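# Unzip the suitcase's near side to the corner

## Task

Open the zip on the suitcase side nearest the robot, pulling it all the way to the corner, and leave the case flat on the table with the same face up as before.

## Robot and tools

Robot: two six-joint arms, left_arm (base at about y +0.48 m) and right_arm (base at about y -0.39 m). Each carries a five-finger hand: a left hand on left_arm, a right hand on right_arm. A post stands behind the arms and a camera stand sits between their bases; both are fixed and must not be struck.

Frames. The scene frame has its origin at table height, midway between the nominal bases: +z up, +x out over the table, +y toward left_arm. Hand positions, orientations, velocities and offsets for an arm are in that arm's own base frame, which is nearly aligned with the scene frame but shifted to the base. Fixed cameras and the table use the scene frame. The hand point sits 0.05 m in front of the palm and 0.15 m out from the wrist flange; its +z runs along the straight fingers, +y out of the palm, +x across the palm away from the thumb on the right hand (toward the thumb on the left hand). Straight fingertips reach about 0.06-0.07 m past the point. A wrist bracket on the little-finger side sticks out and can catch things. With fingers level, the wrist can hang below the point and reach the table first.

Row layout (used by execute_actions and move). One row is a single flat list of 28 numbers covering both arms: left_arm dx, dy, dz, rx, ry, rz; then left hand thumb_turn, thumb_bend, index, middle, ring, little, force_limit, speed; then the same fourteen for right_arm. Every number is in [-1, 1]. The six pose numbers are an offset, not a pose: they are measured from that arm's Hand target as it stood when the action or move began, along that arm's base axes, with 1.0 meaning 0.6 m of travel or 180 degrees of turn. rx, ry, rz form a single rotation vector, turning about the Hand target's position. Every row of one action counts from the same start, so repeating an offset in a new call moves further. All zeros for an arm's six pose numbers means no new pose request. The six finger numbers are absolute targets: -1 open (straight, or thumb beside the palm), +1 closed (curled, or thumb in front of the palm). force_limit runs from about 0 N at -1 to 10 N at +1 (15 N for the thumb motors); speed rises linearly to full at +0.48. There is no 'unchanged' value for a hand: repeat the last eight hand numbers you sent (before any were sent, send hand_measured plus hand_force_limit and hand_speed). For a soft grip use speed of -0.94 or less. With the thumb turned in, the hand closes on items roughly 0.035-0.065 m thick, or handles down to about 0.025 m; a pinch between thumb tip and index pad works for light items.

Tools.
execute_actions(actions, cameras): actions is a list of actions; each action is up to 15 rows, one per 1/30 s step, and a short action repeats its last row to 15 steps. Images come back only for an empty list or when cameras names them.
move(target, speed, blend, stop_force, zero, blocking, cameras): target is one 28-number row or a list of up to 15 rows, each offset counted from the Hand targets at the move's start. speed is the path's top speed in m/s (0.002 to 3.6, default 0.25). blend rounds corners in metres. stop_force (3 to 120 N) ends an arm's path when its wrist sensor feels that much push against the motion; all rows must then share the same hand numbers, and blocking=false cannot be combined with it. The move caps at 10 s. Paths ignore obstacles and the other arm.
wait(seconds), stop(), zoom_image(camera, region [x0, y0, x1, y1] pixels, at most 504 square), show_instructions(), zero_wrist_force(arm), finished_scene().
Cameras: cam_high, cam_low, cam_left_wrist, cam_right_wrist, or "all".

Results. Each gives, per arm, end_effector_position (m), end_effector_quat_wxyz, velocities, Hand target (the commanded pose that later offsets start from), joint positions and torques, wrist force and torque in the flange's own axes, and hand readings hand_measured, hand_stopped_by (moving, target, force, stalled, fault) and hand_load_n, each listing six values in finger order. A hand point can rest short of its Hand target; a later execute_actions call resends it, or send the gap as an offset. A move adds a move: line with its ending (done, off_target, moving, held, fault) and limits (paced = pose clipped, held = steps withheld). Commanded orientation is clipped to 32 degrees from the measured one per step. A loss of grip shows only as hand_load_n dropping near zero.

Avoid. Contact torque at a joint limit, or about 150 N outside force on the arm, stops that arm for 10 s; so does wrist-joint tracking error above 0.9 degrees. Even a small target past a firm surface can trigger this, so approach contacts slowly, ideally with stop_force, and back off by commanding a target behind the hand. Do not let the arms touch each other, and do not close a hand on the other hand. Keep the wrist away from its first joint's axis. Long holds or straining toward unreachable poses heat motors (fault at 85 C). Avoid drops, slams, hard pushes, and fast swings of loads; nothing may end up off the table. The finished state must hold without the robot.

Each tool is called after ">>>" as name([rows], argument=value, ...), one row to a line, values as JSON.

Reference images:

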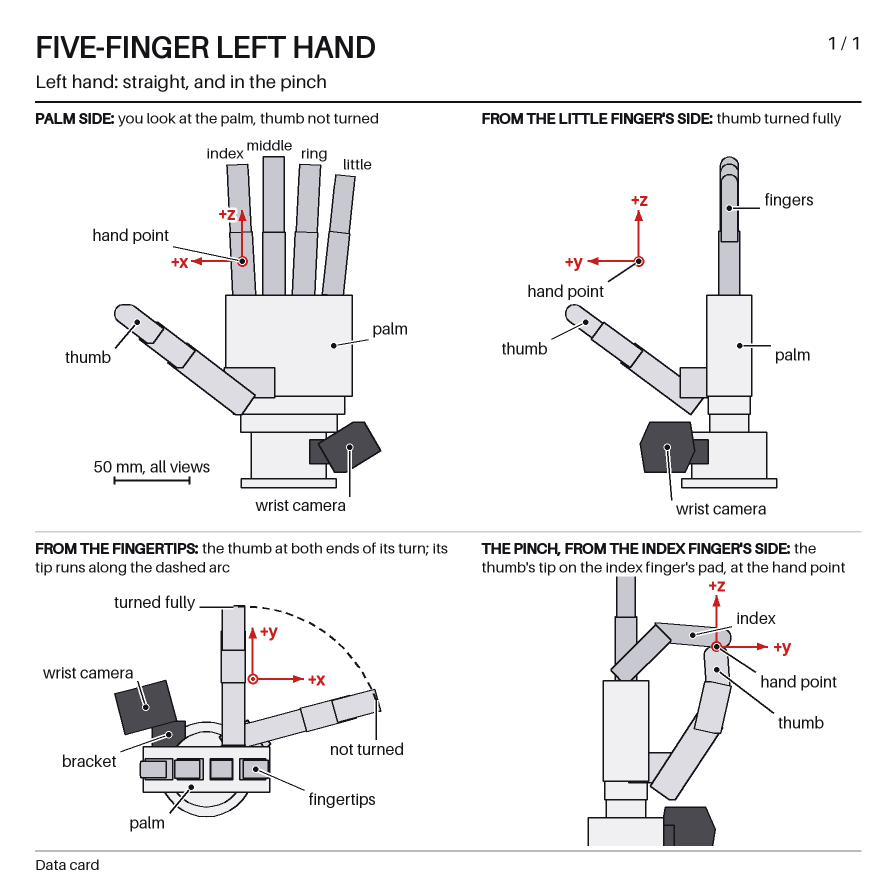

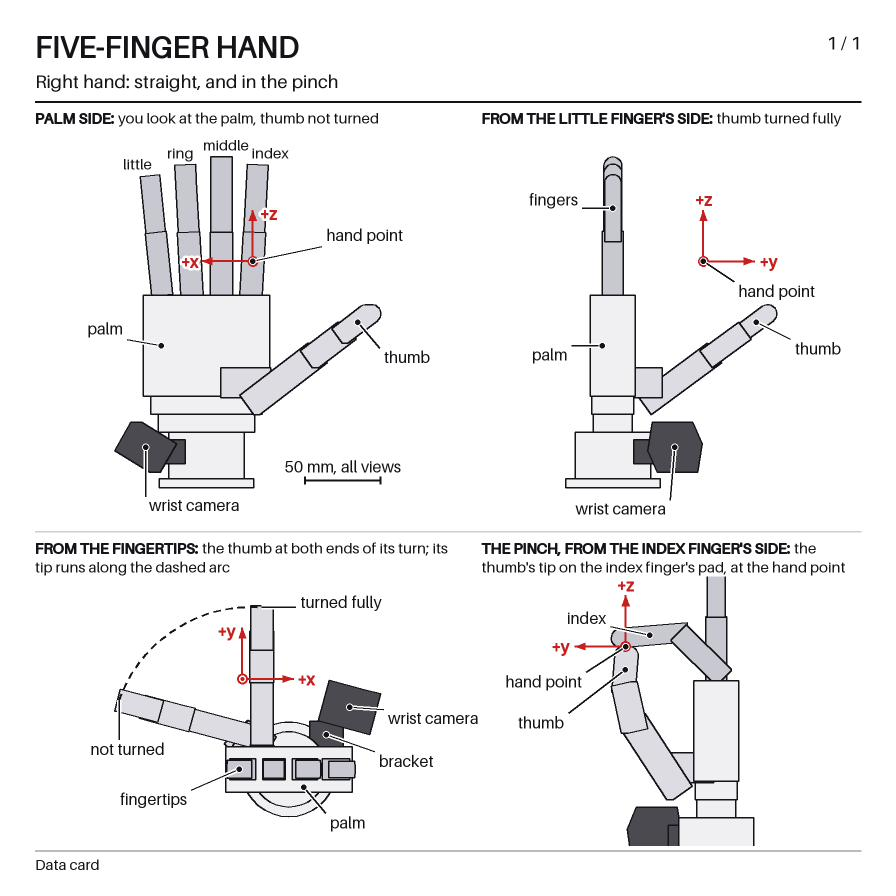

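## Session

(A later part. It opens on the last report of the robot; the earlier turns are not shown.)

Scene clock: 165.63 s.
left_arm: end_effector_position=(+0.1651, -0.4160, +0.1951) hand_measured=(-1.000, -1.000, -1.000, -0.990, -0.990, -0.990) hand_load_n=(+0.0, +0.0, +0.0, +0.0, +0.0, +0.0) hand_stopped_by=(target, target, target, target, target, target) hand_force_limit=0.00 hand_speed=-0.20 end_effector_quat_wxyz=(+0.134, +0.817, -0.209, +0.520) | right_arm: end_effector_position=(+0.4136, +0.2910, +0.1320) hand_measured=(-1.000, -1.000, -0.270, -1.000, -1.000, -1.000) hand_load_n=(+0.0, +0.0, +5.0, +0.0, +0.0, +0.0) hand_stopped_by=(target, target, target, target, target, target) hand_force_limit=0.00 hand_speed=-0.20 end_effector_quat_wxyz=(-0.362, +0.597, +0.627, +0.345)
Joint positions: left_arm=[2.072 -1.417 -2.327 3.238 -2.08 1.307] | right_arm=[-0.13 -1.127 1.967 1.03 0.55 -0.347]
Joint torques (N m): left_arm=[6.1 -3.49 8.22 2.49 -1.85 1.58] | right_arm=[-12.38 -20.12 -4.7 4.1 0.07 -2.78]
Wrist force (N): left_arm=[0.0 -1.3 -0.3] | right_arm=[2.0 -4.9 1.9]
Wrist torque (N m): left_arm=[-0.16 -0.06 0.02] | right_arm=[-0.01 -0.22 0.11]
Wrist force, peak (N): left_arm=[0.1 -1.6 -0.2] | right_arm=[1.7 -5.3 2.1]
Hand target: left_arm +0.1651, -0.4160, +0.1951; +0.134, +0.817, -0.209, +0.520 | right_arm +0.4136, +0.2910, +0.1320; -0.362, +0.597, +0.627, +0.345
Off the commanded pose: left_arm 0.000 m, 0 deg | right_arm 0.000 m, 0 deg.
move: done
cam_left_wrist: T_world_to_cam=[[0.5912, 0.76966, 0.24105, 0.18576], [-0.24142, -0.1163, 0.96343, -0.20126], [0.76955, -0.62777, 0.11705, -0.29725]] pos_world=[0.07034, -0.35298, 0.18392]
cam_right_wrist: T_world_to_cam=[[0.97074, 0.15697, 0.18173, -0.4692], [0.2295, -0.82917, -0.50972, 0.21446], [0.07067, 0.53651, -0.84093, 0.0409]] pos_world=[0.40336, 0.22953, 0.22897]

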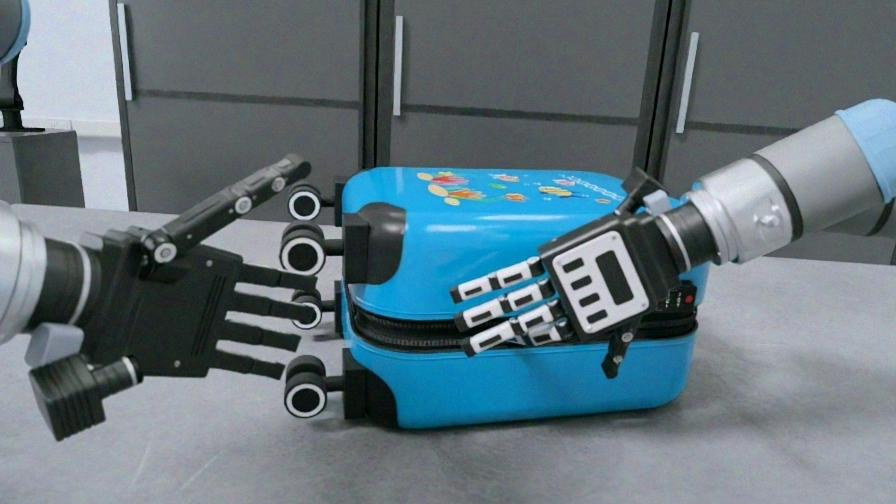

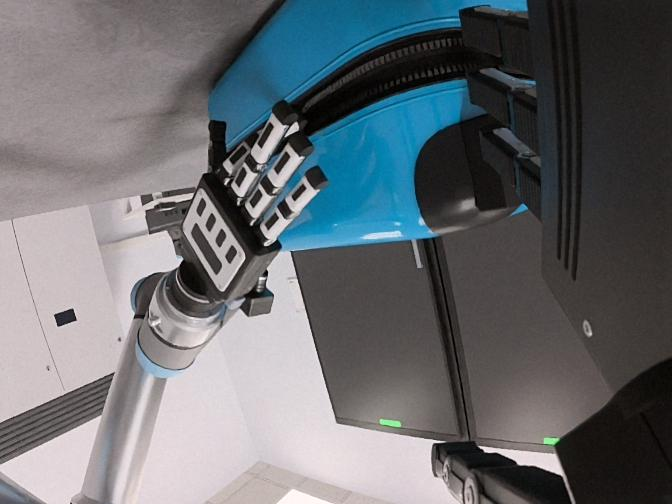

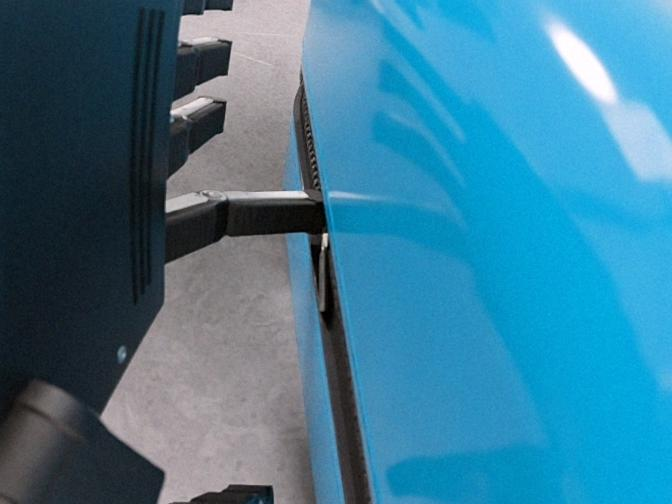

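>>> move(target=[0,0,0,0,0,0,-1,-1,-1,-0.99,-0.99,-0.99,0,-0.2,-0.0636,-0.02,0.0033,0,0,0,-1,-1,-0.12,-1,-1,-1,0,-0.2], speed=0.05, cameras=["cam_low","cam_left_wrist","cam_right_wrist"])

>>> zoom_image(camera="cam_left_wrist", region=[160, 30, 400, 210])

>>> zoom_image(camera="cam_right_wrist", region=[300, 150, 500, 350])

Scene clock: 168.83 s.
left_arm: end_effector_position=(+0.1651, -0.4160, +0.1951) hand_measured=(-1.000, -1.000, -1.000, -0.990, -0.990, -0.990) hand_load_n=(+0.0, +0.0, +0.0, +0.0, +0.0, +0.0) hand_stopped_by=(target, target, target, target, target, target) hand_force_limit=0.00 hand_speed=-0.20 end_effector_quat_wxyz=(+0.134, +0.817, -0.209, +0.520) | right_arm: end_effector_position=(+0.3755, +0.2790, +0.1340) hand_measured=(-1.000, -1.000, -0.270, -1.000, -1.000, -1.000) hand_load_n=(+0.0, +0.0, +0.0, +0.0, +0.0, +0.0) hand_stopped_by=(target, target, force, target, target, target) hand_force_limit=0.00 hand_speed=-0.20 end_effector_quat_wxyz=(-0.362, +0.597, +0.627, +0.345)
Joint positions: left_arm=[2.072 -1.417 -2.327 3.238 -2.08 1.307] | right_arm=[-0.184 -1.193 2.099 1.045 0.569 -0.443]
Joint torques (N m): left_arm=[4.42 -1.92 9.41 2.55 -1.87 1.4] | right_arm=[-10.09 -33.81 -0.29 5.08 0.2 -2.84]
Wrist force (N): left_arm=[0.0 -1.3 0.0] | right_arm=[0.5 0.5 0.3]
Wrist torque (N m): left_arm=[-0.17 -0.04 0.01] | right_arm=[0.15 -0.12 0.07]
Wrist force, peak (N): left_arm=[0.0 -1.7 0.1] | right_arm=[2.1 -5.1 1.9]
Hand target: left_arm +0.1651, -0.4160, +0.1951; +0.134, +0.817, -0.209, +0.520 | right_arm +0.3755, +0.2790, +0.1340; -0.362, +0.597, +0.627, +0.345
Off the commanded pose: left_arm 0.000 m, 0 deg | right_arm 0.000 m, 0 deg.
move: done
cam_left_wrist: T_world_to_cam=[[0.5912, 0.76966, 0.24105, 0.18576], [-0.24142, -0.1163, 0.96343, -0.20126], [0.76955, -0.62777, 0.11705, -0.29725]] pos_world=[0.07034, -0.35298, 0.18392]
cam_right_wrist: T_world_to_cam=[[0.97074, 0.15697, 0.18173, -0.43062], [0.2295, -0.82917, -0.50972, 0.21438], [0.07067, 0.53651, -0.84093, 0.05166]] pos_world=[0.36516, 0.21763, 0.23097]

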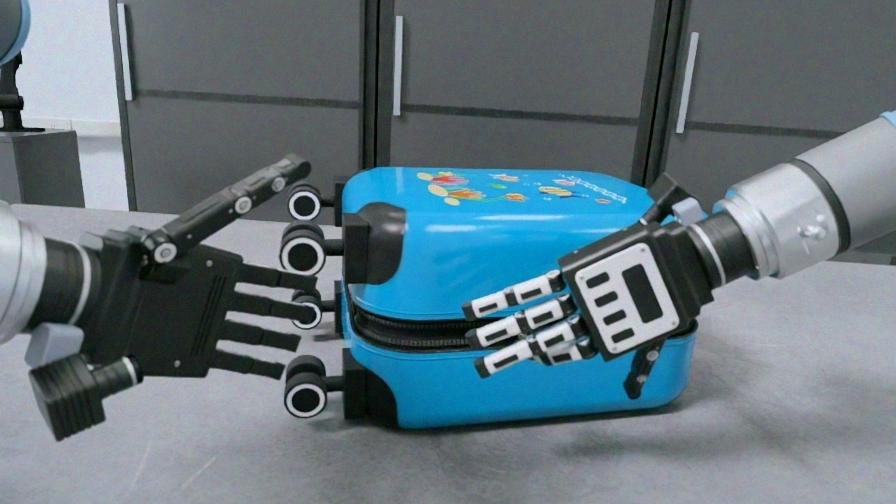

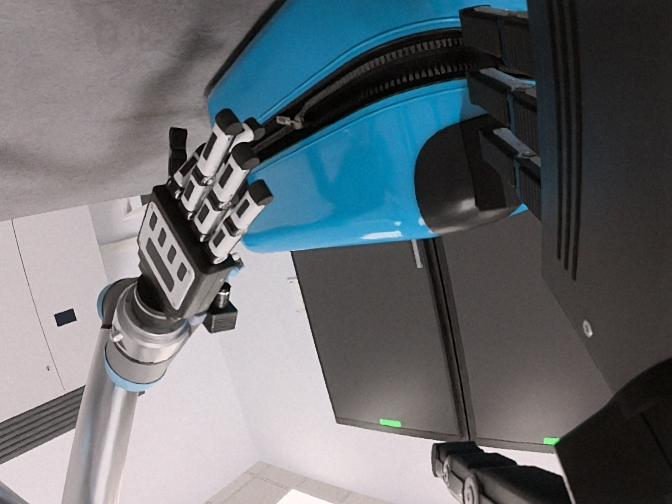

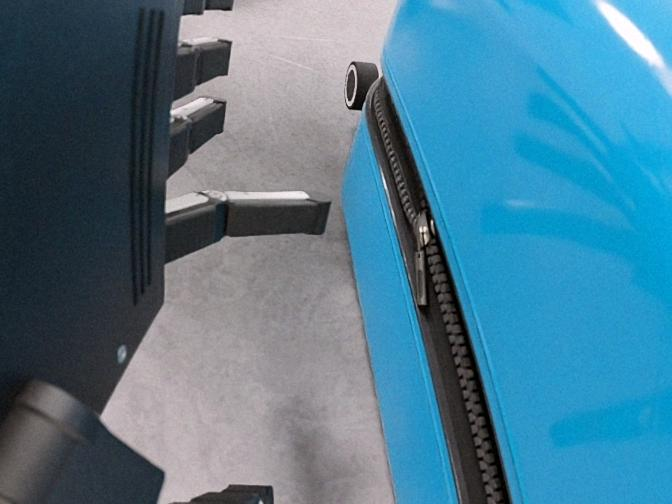

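Scaled by 2.100 from the camera's image (finer frame: 960x720).

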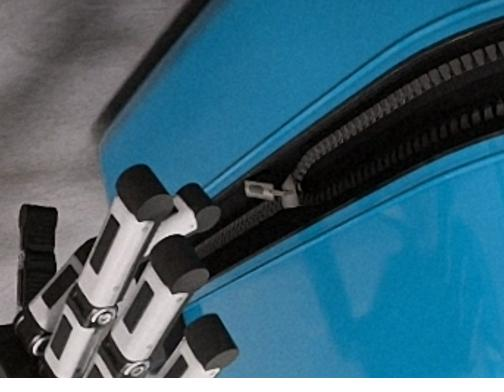

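Scaled by 2.520 from the camera's image (finer frame: 960x720).

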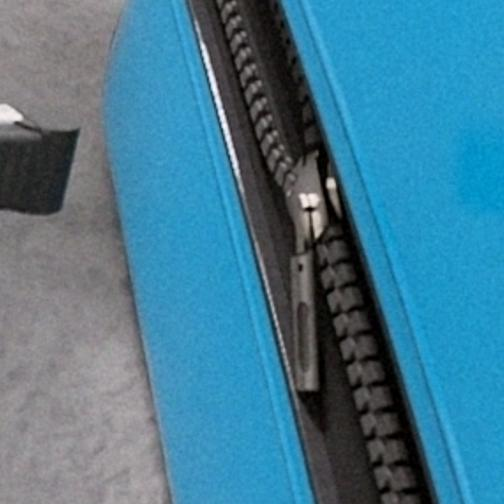

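>>> move(target=[0,0,0,0,0,0,-1,-1,-1,-0.99,-0.99,-0.99,0,-0.2,0,0,0,0,0,0,-1,-1,-0.118,1,1,1,0.6,-0.2], speed=0.05, cameras=["cam_low","cam_left_wrist","cam_right_wrist"])

>>> zoom_image(camera="cam_left_wrist", region=[160, 30, 400, 210])

>>> zoom_image(camera="cam_low", region=[430, 260, 650, 420])

Scene clock: 171.37 s.
left_arm: end_effector_position=(+0.1651, -0.4160, +0.1951) hand_measured=(-1.000, -1.000, -1.000, -0.990, -0.990, -0.990) hand_load_n=(-0.5, +0.0, +0.0, +0.0, +0.0, +0.0) hand_stopped_by=(target, target, target, target, target, target) hand_force_limit=0.00 hand_speed=-0.20 end_effector_quat_wxyz=(+0.134, +0.817, -0.209, +0.520) | right_arm: end_effector_position=(+0.3755, +0.2790, +0.1340) hand_measured=(-1.000, -1.000, -0.118, +1.000, +1.000, +1.000) hand_load_n=(+0.0, +0.0, +0.0, +0.0, +0.0, +0.0) hand_stopped_by=(target, target, target, target, target, target) hand_force_limit=0.60 hand_speed=-0.20 end_effector_quat_wxyz=(-0.362, +0.597, +0.627, +0.345)
Joint positions: left_arm=[2.072 -1.417 -2.327 3.238 -2.08 1.307] | right_arm=[-0.184 -1.193 2.1 1.045 0.569 -0.443]
Joint torques (N m): left_arm=[3.77 -2.33 8.63 2.52 -1.78 1.54] | right_arm=[-10.94 -32.58 -2.3 4.42 -0.72 -2.83]
Wrist force (N): left_arm=[0.0 -1.3 -0.2] | right_arm=[0.3 0.5 0.2]
Wrist torque (N m): left_arm=[-0.17 -0.06 0.02] | right_arm=[0.16 -0.07 0.07]
Wrist force, peak (N): left_arm=[0.0 -1.6 -0.2] | right_arm=[0.6 1.0 0.4]
Hand target: left_arm +0.1651, -0.4160, +0.1951; +0.134, +0.817, -0.209, +0.520 | right_arm +0.3755, +0.2790, +0.1340; -0.362, +0.597, +0.627, +0.345
Off the commanded pose: left_arm 0.000 m, 0 deg | right_arm 0.000 m, 0 deg.
move: done
cam_left_wrist: T_world_to_cam=[[0.5912, 0.76966, 0.24105, 0.18576], [-0.24142, -0.1163, 0.96343, -0.20126], [0.76955, -0.62777, 0.11705, -0.29725]] pos_world=[0.07034, -0.35298, 0.18392]
cam_right_wrist: T_world_to_cam=[[0.97074, 0.15697, 0.18173, -0.4306], [0.2295, -0.82917, -0.50972, 0.21429], [0.07067, 0.53651, -0.84093, 0.05171]] pos_world=[0.36516, 0.21753, 0.23097]

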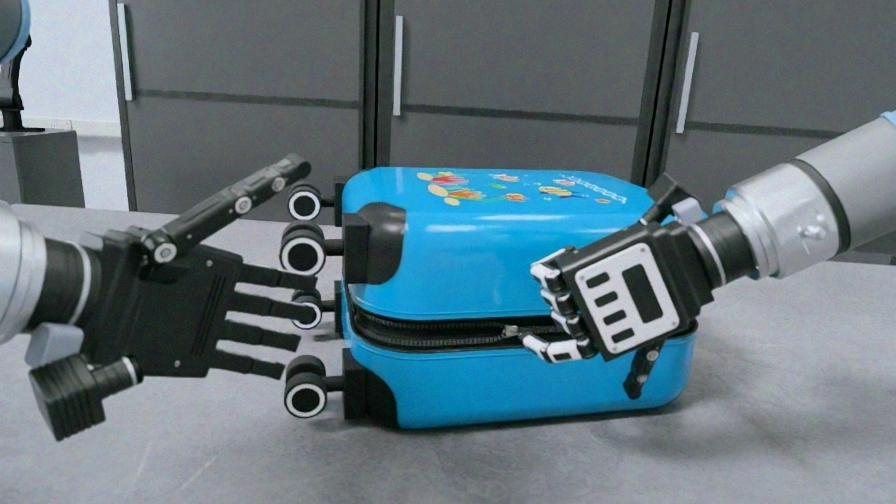

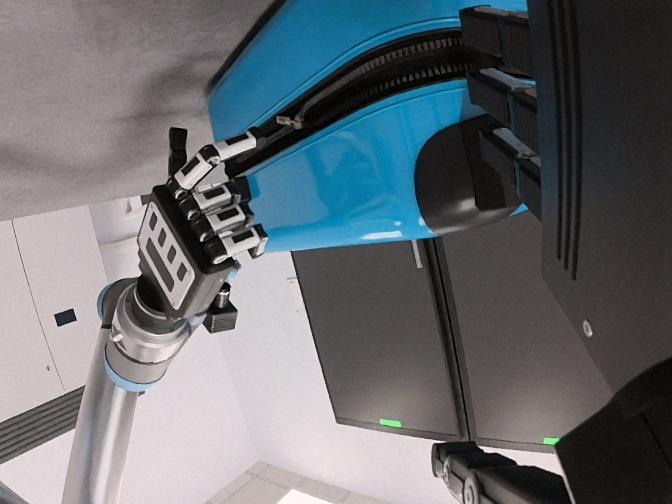

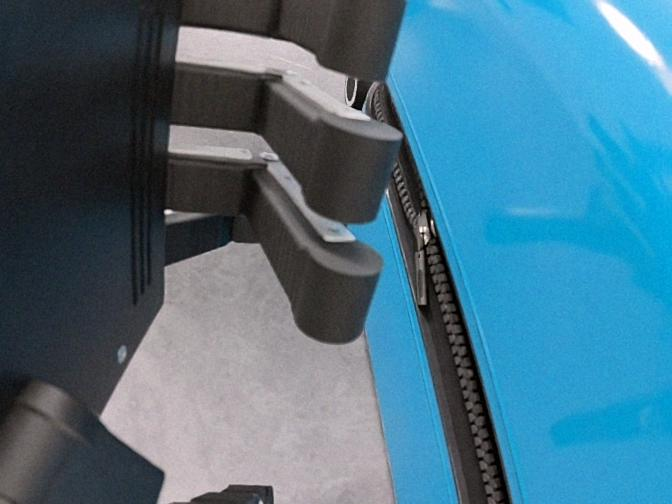

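Scaled by 2.100 from the camera's image (finer frame: 960x720).

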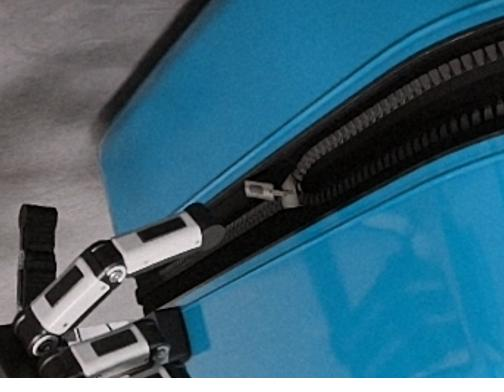

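Scaled by 2.291 from the camera's image (finer frame: 1280x720).

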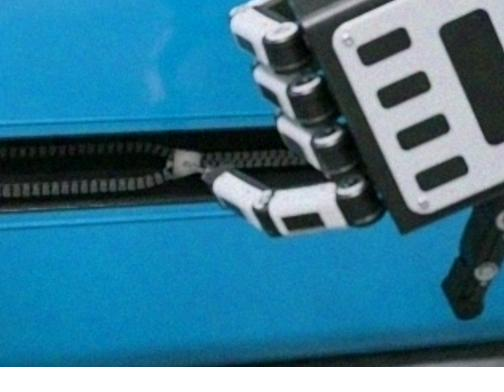

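>>> move(target=[0,0,0,0,0,0,-1,-1,-1,-0.99,-0.99,-0.99,0,-0.2,0.0012,0.0405,-0.0113,0,0,0,-1,-1,-0.118,1,1,1,0.6,-0.2], speed=0.04)

>>> move(target=[0,0,0,0,0,0,-1,-1,-1,-0.99,-0.99,-0.99,0,-0.2,0.0477,0.015,0,0,0,0,-1,-1,-0.118,1,1,1,0.6,-0.2], speed=0.01, stop_force=3, cameras=["cam_low","cam_left_wrist","cam_right_wrist"])

>>> zoom_image(camera="cam_low", region=[450, 290, 570, 380])

>>> zoom_image(camera="cam_left_wrist", region=[220, 70, 340, 160])

Scene clock: 173.60 s.
left_arm: end_effector_position=(+0.1651, -0.4160, +0.1951) hand_measured=(-1.000, -1.000, -1.000, -0.990, -0.990, -0.990) hand_load_n=(+0.0, +0.0, +0.0, +0.0, +0.0, +0.0) hand_stopped_by=(target, target, target, target, target, target) hand_force_limit=0.00 hand_speed=-0.20 end_effector_quat_wxyz=(+0.134, +0.817, -0.209, +0.520) | right_arm: end_effector_position=(+0.3762, +0.3033, +0.1272) hand_measured=(-1.000, -1.000, -0.118, +1.000, +1.000, +1.000) hand_load_n=(+0.0, +0.0, -0.5, +0.0, +0.0, +0.0) hand_stopped_by=(target, target, target, target, target, target) hand_force_limit=0.60 hand_speed=-0.20 end_effector_quat_wxyz=(-0.362, +0.597, +0.627, +0.345)
Joint positions: left_arm=[2.072 -1.417 -2.327 3.238 -2.08 1.307] | right_arm=[-0.106 -1.183 2.065 0.951 0.544 -0.303]
Joint torques (N m): left_arm=[3.64 -2.41 8.77 2.41 -1.85 1.65] | right_arm=[8.01 -24.04 -22.81 0.86 -2.43 2.27]
Wrist force (N): left_arm=[-0.1 -1.3 -0.2] | right_arm=[0.6 0.9 0.5]
Wrist torque (N m): left_arm=[-0.16 -0.05 0.01] | right_arm=[0.20 -0.13 0.01]
Wrist force, peak (N): left_arm=[0.1 -1.6 -0.2] | right_arm=[0.8 1.1 0.6]
Hand target: left_arm +0.1651, -0.4160, +0.1951; +0.134, +0.817, -0.209, +0.520 | right_arm +0.3762, +0.3033, +0.1272; -0.362, +0.597, +0.627, +0.345
Off the commanded pose: left_arm 0.000 m, 0 deg | right_arm 0.000 m, 0 deg.
move: done

Scene clock: 177.60 s.
left_arm: end_effector_position=(+0.1651, -0.4160, +0.1951) hand_measured=(-1.000, -1.000, -1.000, -0.990, -0.990, -0.990) hand_load_n=(+0.0, +0.0, +0.0, +0.0, +0.0, +0.0) hand_stopped_by=(target, target, target, target, target, target) hand_force_limit=0.00 hand_speed=-0.20 end_effector_quat_wxyz=(+0.134, +0.817, -0.209, +0.520) | right_arm: end_effector_position=(+0.4043, +0.3121, +0.1272) hand_measured=(-1.000, -1.000, -0.118, +1.000, +1.000, +1.000) hand_load_n=(+0.0, +0.0, +0.5, +0.0, +0.0, +0.0) hand_stopped_by=(target, target, target, target, target, target) hand_force_limit=0.60 hand_speed=-0.20 end_effector_quat_wxyz=(-0.362, +0.597, +0.627, +0.345)
Joint positions: left_arm=[2.072 -1.417 -2.327 3.238 -2.08 1.307] | right_arm=[-0.072 -1.137 1.968 0.946 0.536 -0.238]
Joint torques (N m): left_arm=[2.1 -2.73 8.09 2.49 -1.71 1.65] | right_arm=[-11.23 -36.64 -2.98 1.35 -0.41 -2.74]
Wrist force (N): left_arm=[0.2 -1.4 -0.1] | right_arm=[-0.4 -1.5 -0.6]
Wrist torque (N m): left_arm=[-0.19 -0.08 0.04] | right_arm=[0.16 -0.12 0.01]
Wrist force, peak (N): left_arm=[0.0 -1.6 -0.3] | right_arm=[-0.6 -3.2 -0.8]
Hand target: left_arm +0.1651, -0.4160, +0.1951; +0.134, +0.817, -0.209, +0.520 | right_arm +0.4043, +0.3121, +0.1272; -0.362, +0.597, +0.627, +0.345 (not the last commanded pose)
Off the commanded pose: left_arm 0.000 m, 0 deg | right_arm 0.001 m, 0 deg.
move: contact (right_arm)
cam_left_wrist: T_world_to_cam=[[0.5912, 0.76966, 0.24105, 0.18576], [-0.24142, -0.1163, 0.96343, -0.20126], [0.76955, -0.62777, 0.11705, -0.29725]] pos_world=[0.07034, -0.35298, 0.18392]
cam_right_wrist: T_world_to_cam=[[0.97074, 0.15697, 0.18173, -0.46253], [0.2295, -0.82917, -0.50972, 0.23174], [0.07067, 0.53651, -0.84093, 0.02615]] pos_world=[0.39396, 0.25073, 0.22417]

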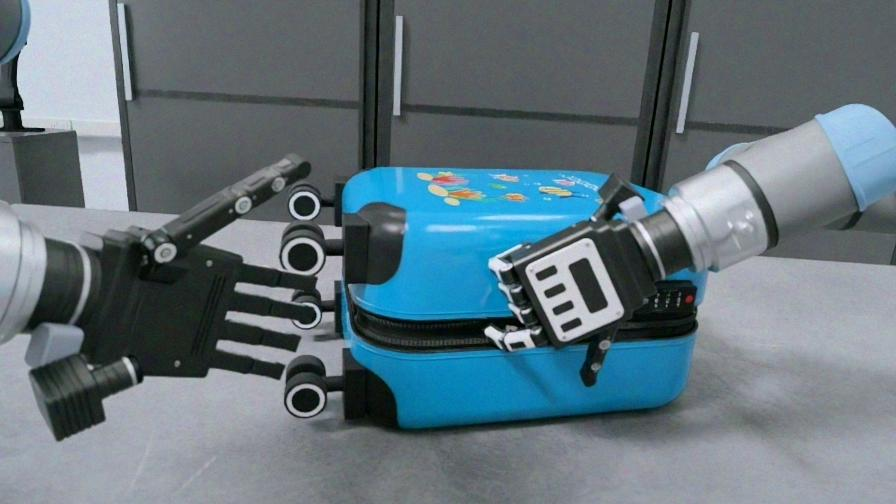

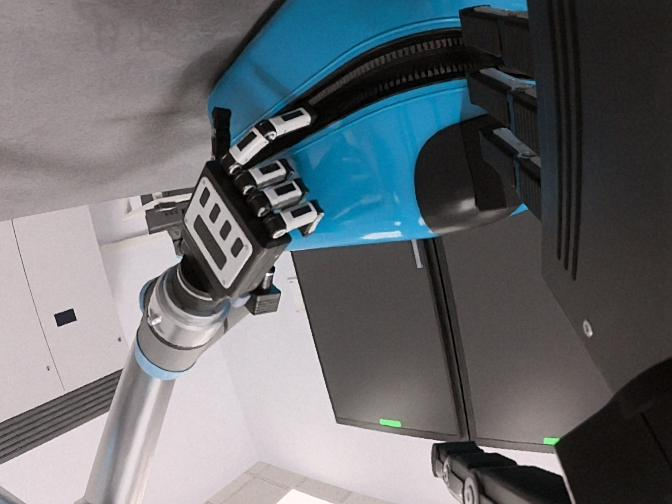

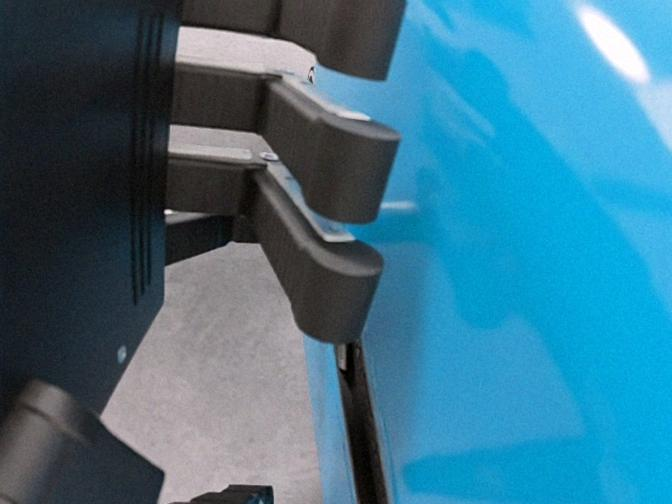

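Scaled by 4.200 from the camera's image (finer frame: 1280x720).

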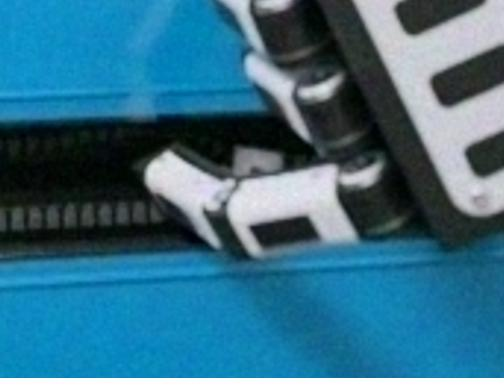

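Scaled by 4.200 from the camera's image (finer frame: 960x720).

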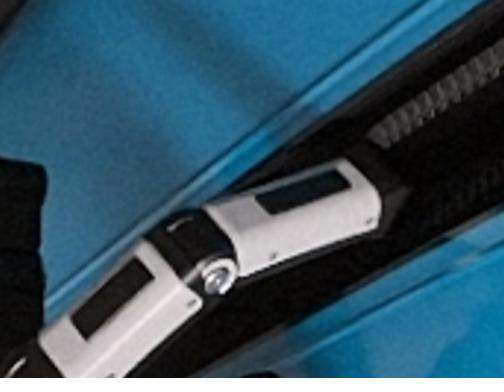

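>>> move([
  [0,0,0,0,0,0,-1,-1,-1,-0.99,-0.99,-0.99,0,-0.2,-0.0048,-0.0015,0,0,0,0,-1,-1,-0.118,1,1,1,0.6,-0.2],
  [0,0,0,0,0,0,-1,-1,-1,-0.99,-0.99,-0.99,0,-0.2,0.0012,-0.0207,0,0,0,0,-1,-1,-0.118,1,1,1,0.6,-0.2],
], speed=0.01, stop_force=7, cameras=["cam_low","cam_left_wrist"])

>>> zoom_image(camera="cam_low", region=[450, 290, 570, 380])

>>> zoom_image(camera="cam_left_wrist", region=[220, 70, 340, 160])

Scene clock: 180.33 s.
left_arm: end_effector_position=(+0.1651, -0.4160, +0.1951) hand_measured=(-1.000, -1.000, -1.000, -0.990, -0.990, -0.990) hand_load_n=(+0.0, +0.0, +0.0, +0.0, +0.0, +0.0) hand_stopped_by=(target, target, target, target, target, target) hand_force_limit=0.00 hand_speed=-0.20 end_effector_quat_wxyz=(+0.134, +0.817, -0.209, +0.520) | right_arm: end_effector_position=(+0.4050, +0.2997, +0.1272) hand_measured=(-1.000, -1.000, -0.118, +1.000, +1.000, +1.000) hand_load_n=(+0.0, +0.0, +0.5, +0.0, +0.0, +0.0) hand_stopped_by=(target, target, target, target, target, target) hand_force_limit=0.60 hand_speed=-0.20 end_effector_quat_wxyz=(-0.362, +0.597, +0.627, +0.345)
Joint positions: left_arm=[2.072 -1.417 -2.327 3.238 -2.08 1.307] | right_arm=[-0.108 -1.134 1.984 0.985 0.544 -0.306]
Joint torques (N m): left_arm=[0.69 -3.43 7.06 2.39 -1.8 1.52] | right_arm=[-10.81 -20.18 -2.99 4.91 0 -2.67]
Wrist force (N): left_arm=[0.0 -1.5 -0.1] | right_arm=[0.7 0.4 0.7]
Wrist torque (N m): left_arm=[-0.20 -0.05 0.03] | right_arm=[0.15 -0.16 0.11]
Wrist force, peak (N): left_arm=[-0.2 -1.6 0.0] | right_arm=[-0.4 -1.6 -0.2]
Hand target: left_arm +0.1651, -0.4160, +0.1951; +0.134, +0.817, -0.209, +0.520 | right_arm +0.4050, +0.2997, +0.1272; -0.362, +0.597, +0.627, +0.345
Off the commanded pose: left_arm 0.000 m, 0 deg | right_arm 0.000 m, 0 deg.
move: done
cam_left_wrist: T_world_to_cam=[[0.5912, 0.76966, 0.24105, 0.18576], [-0.24142, -0.1163, 0.96343, -0.20126], [0.76955, -0.62777, 0.11705, -0.29725]] pos_world=[0.07034, -0.35298, 0.18392]

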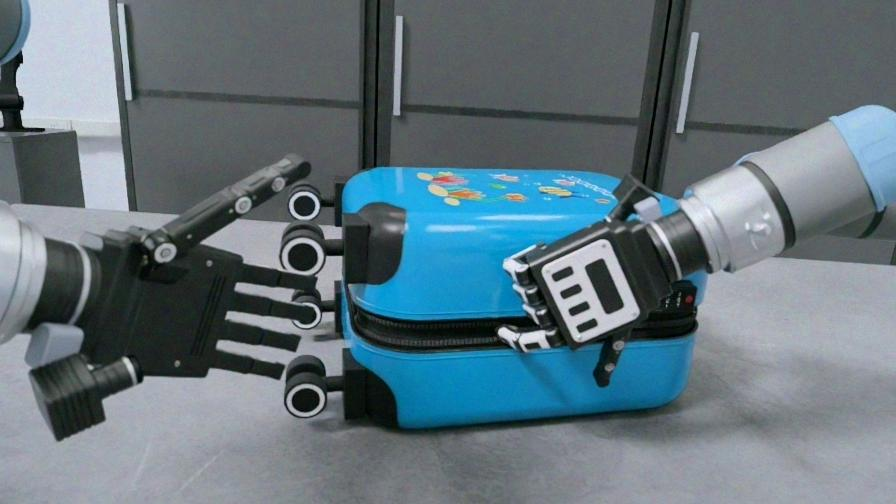

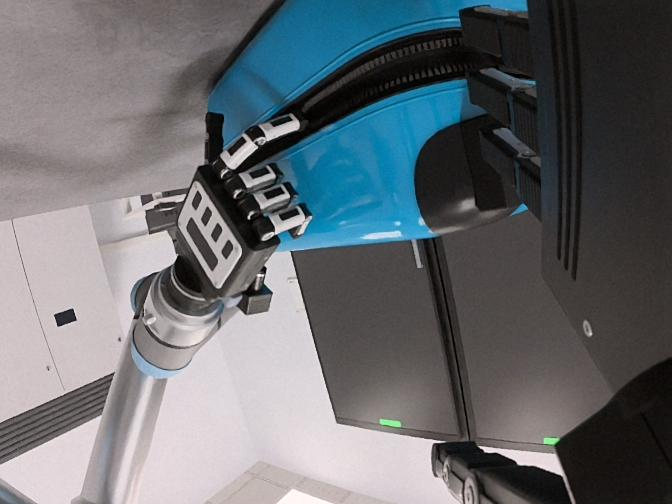

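Scaled by 4.200 from the camera's image (finer frame: 1280x720).

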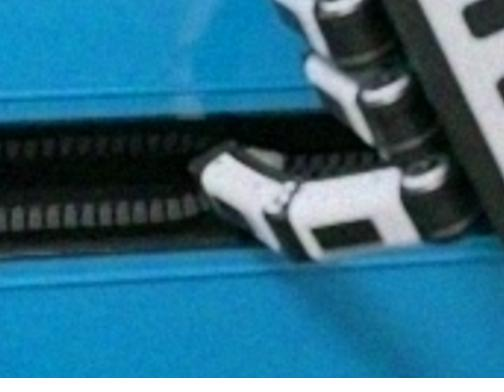

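Scaled by 4.200 from the camera's image (finer frame: 960x720).

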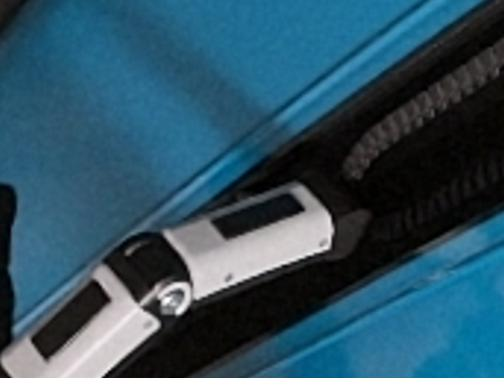

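>>> move(target=[0,0,0,0,0,0,-1,-1,-1,-0.99,-0.99,-0.99,0,-0.2,0.005,-0.0159,0,0,0,0,-1,-1,-0.118,1,1,1,0.6,-0.2], speed=0.01, stop_force=7, cameras=["cam_low","cam_left_wrist"])

>>> zoom_image(camera="cam_low", region=[450, 290, 570, 380])

>>> zoom_image(camera="cam_left_wrist", region=[220, 70, 340, 160])

Scene clock: 182.40 s.
left_arm: end_effector_position=(+0.1651, -0.4160, +0.1951) hand_measured=(-1.000, -1.000, -1.000, -0.990, -0.990, -0.990) hand_load_n=(+0.0, +0.0, +0.0, +0.5, +0.0, +0.0) hand_stopped_by=(target, target, target, target, target, target) hand_force_limit=0.00 hand_speed=-0.20 end_effector_quat_wxyz=(+0.134, +0.817, -0.209, +0.520) | right_arm: end_effector_position=(+0.4080, +0.2902, +0.1272) hand_measured=(-1.000, -1.000, -0.118, +1.000, +1.000, +1.000) hand_load_n=(+0.0, +0.0, +2.5, +0.0, +0.0, +0.0) hand_stopped_by=(target, target, target, target, target, target) hand_force_limit=0.60 hand_speed=-0.20 end_effector_quat_wxyz=(-0.362, +0.597, +0.627, +0.345)
Joint positions: left_arm=[2.072 -1.417 -2.327 3.238 -2.08 1.307] | right_arm=[-0.134 -1.127 1.988 1.016 0.552 -0.355]
Joint torques (N m): left_arm=[0.22 -3.62 7.36 2.64 -1.76 1.46] | right_arm=[-12.06 -20.74 -2.96 4.35 -0.05 -2.49]
Wrist force (N): left_arm=[0.1 -1.3 -0.2] | right_arm=[0.7 -3.2 0.8]
Wrist torque (N m): left_arm=[-0.17 -0.07 0.02] | right_arm=[0.11 -0.14 0.09]
Wrist force, peak (N): left_arm=[-0.3 -1.7 -0.2] | right_arm=[1.4 -6.4 1.2]
Hand target: left_arm +0.1651, -0.4160, +0.1951; +0.134, +0.817, -0.209, +0.520 | right_arm +0.4080, +0.2902, +0.1272; -0.362, +0.597, +0.627, +0.345
Off the commanded pose: left_arm 0.000 m, 0 deg | right_arm 0.000 m, 0 deg.
move: done
cam_left_wrist: T_world_to_cam=[[0.5912, 0.76966, 0.24105, 0.18576], [-0.24142, -0.1163, 0.96343, -0.20126], [0.76955, -0.62777, 0.11705, -0.29725]] pos_world=[0.07034, -0.35298, 0.18392]

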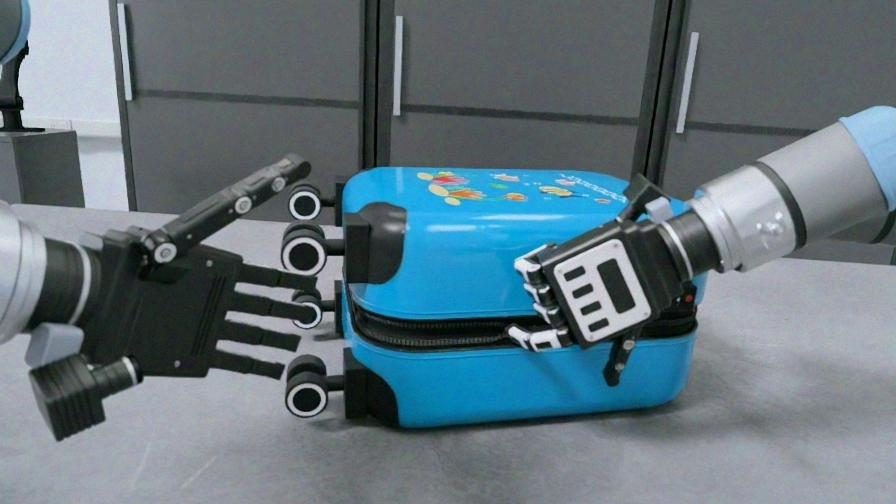

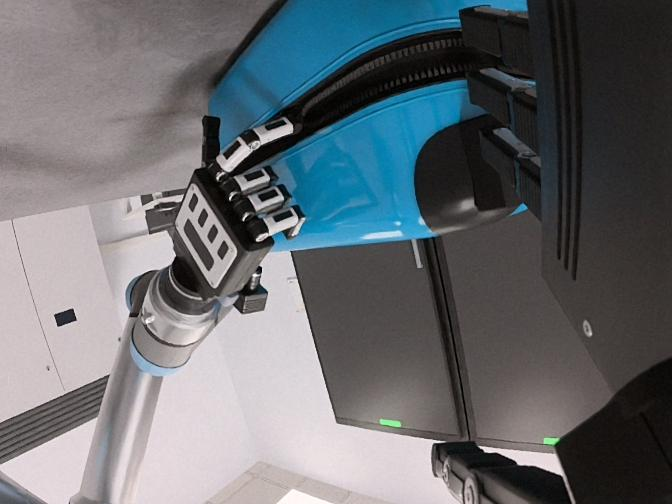

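Scaled by 4.200 from the camera's image (finer frame: 1280x720).

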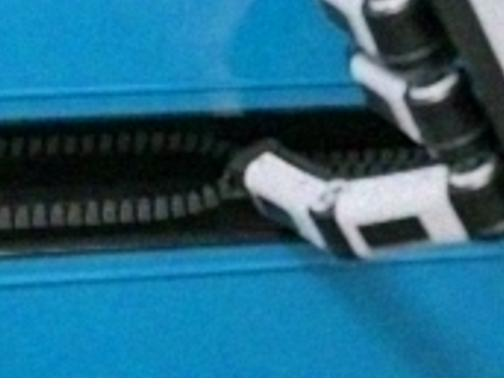

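Scaled by 4.200 from the camera's image (finer frame: 960x720).

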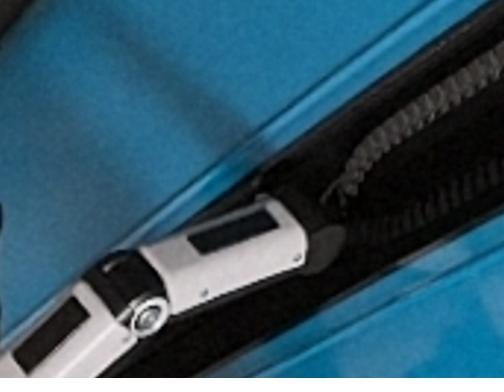

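>>> move(target=[0,0,0,0,0,0,-1,-1,-1,-0.99,-0.99,-0.99,0,-0.2,-0.04,-0.0126,0,0,0,0,-1,-1,-0.118,1,1,1,0.6,-0.2], speed=0.05, cameras=["cam_low","cam_left_wrist","cam_right_wrist"])

>>> zoom_image(camera="cam_low", region=[450, 290, 570, 380])

>>> zoom_image(camera="cam_left_wrist", region=[220, 70, 340, 160])

Scene clock: 185.13 s.
left_arm: end_effector_position=(+0.1651, -0.4160, +0.1951) hand_measured=(-1.000, -1.000, -1.000, -0.990, -0.990, -0.990) hand_load_n=(+0.0, +0.0, +0.0, +0.0, +0.0, +0.0) hand_stopped_by=(target, target, target, target, target, target) hand_force_limit=0.00 hand_speed=-0.20 end_effector_quat_wxyz=(+0.134, +0.817, -0.209, +0.520) | right_arm: end_effector_position=(+0.3840, +0.2826, +0.1272) hand_measured=(-1.000, -1.000, -0.118, +1.000, +1.000, +1.000) hand_load_n=(+0.0, +0.0, +0.0, +0.0, +0.5, +0.0) hand_stopped_by=(target, target, target, target, target, target) hand_force_limit=0.60 hand_speed=-0.20 end_effector_quat_wxyz=(-0.362, +0.597, +0.627, +0.345)
Joint positions: left_arm=[2.072 -1.417 -2.327 3.238 -2.08 1.307] | right_arm=[-0.168 -1.165 2.072 1.021 0.563 -0.415]
Joint torques (N m): left_arm=[-0.19 -3.05 8.5 2.28 -1.73 1.63] | right_arm=[-11.45 -34.57 -1.73 4.92 0.12 -2.7]
Wrist force (N): left_arm=[0.0 -1.5 0.1] | right_arm=[0.4 1.0 0.3]
Wrist torque (N m): left_arm=[-0.20 -0.05 0.02] | right_arm=[0.23 -0.09 0.11]
Wrist force, peak (N): left_arm=[0.2 -1.7 -0.2] | right_arm=[1.3 -3.3 0.9]
Hand target: left_arm +0.1651, -0.4160, +0.1951; +0.134, +0.817, -0.209, +0.520 | right_arm +0.3840, +0.2826, +0.1272; -0.362, +0.597, +0.627, +0.345
Off the commanded pose: left_arm 0.000 m, 0 deg | right_arm 0.000 m, 0 deg.
move: done
cam_left_wrist: T_world_to_cam=[[0.5912, 0.76966, 0.24105, 0.18576], [-0.24142, -0.1163, 0.96343, -0.20126], [0.76955, -0.62777, 0.11705, -0.29725]] pos_world=[0.07034, -0.35298, 0.18392]
cam_right_wrist: T_world_to_cam=[[0.97074, 0.15697, 0.18173, -0.43829], [0.2295, -0.82917, -0.50972, 0.21192], [0.07067, 0.53651, -0.84093, 0.0434]] pos_world=[0.37376, 0.22123, 0.22417]

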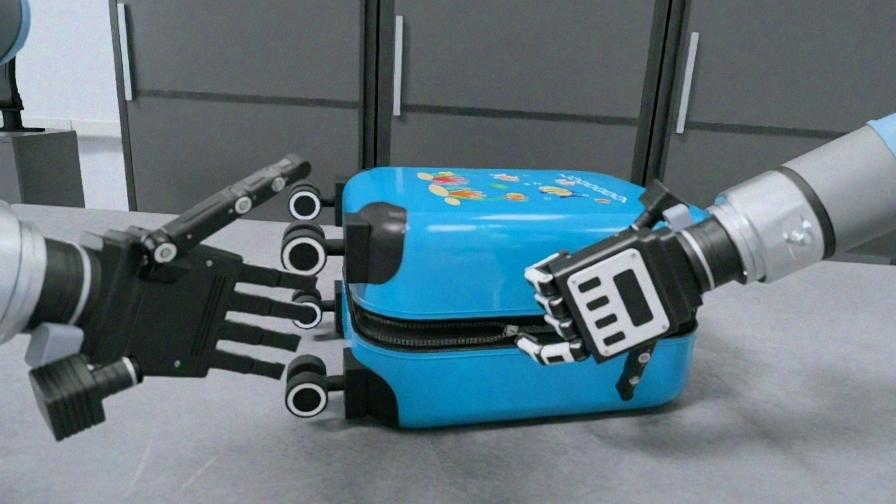

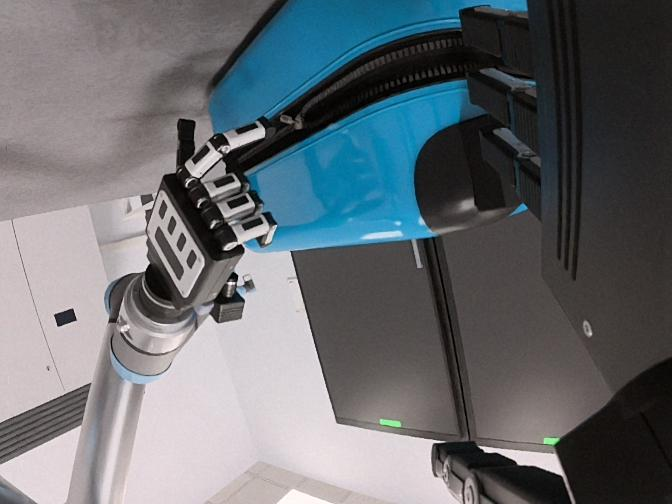

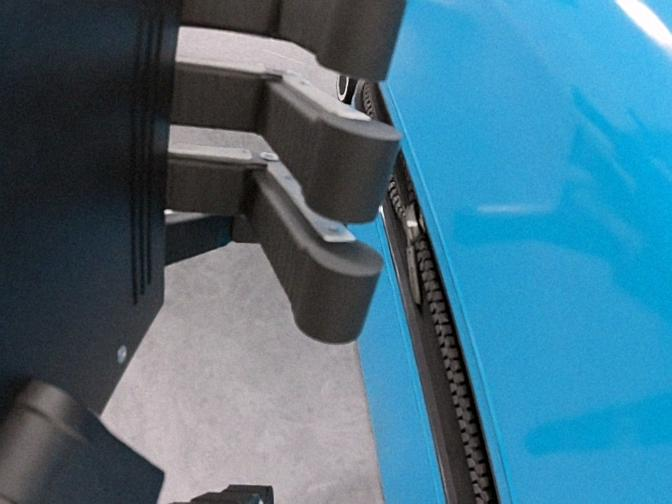

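Scaled by 4.200 from the camera's image (finer frame: 1280x720).

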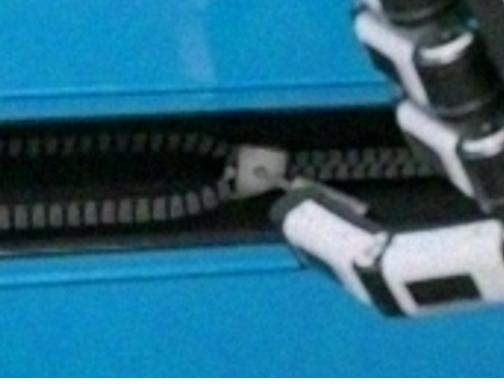

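Scaled by 4.200 from the camera's image (finer frame: 960x720).

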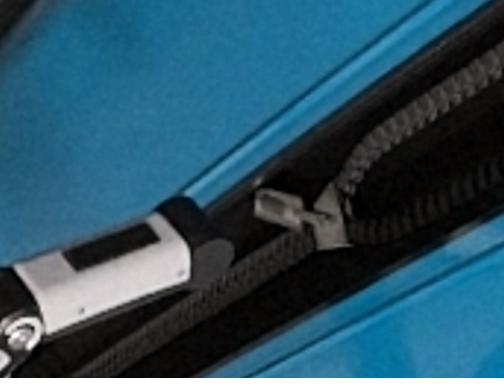

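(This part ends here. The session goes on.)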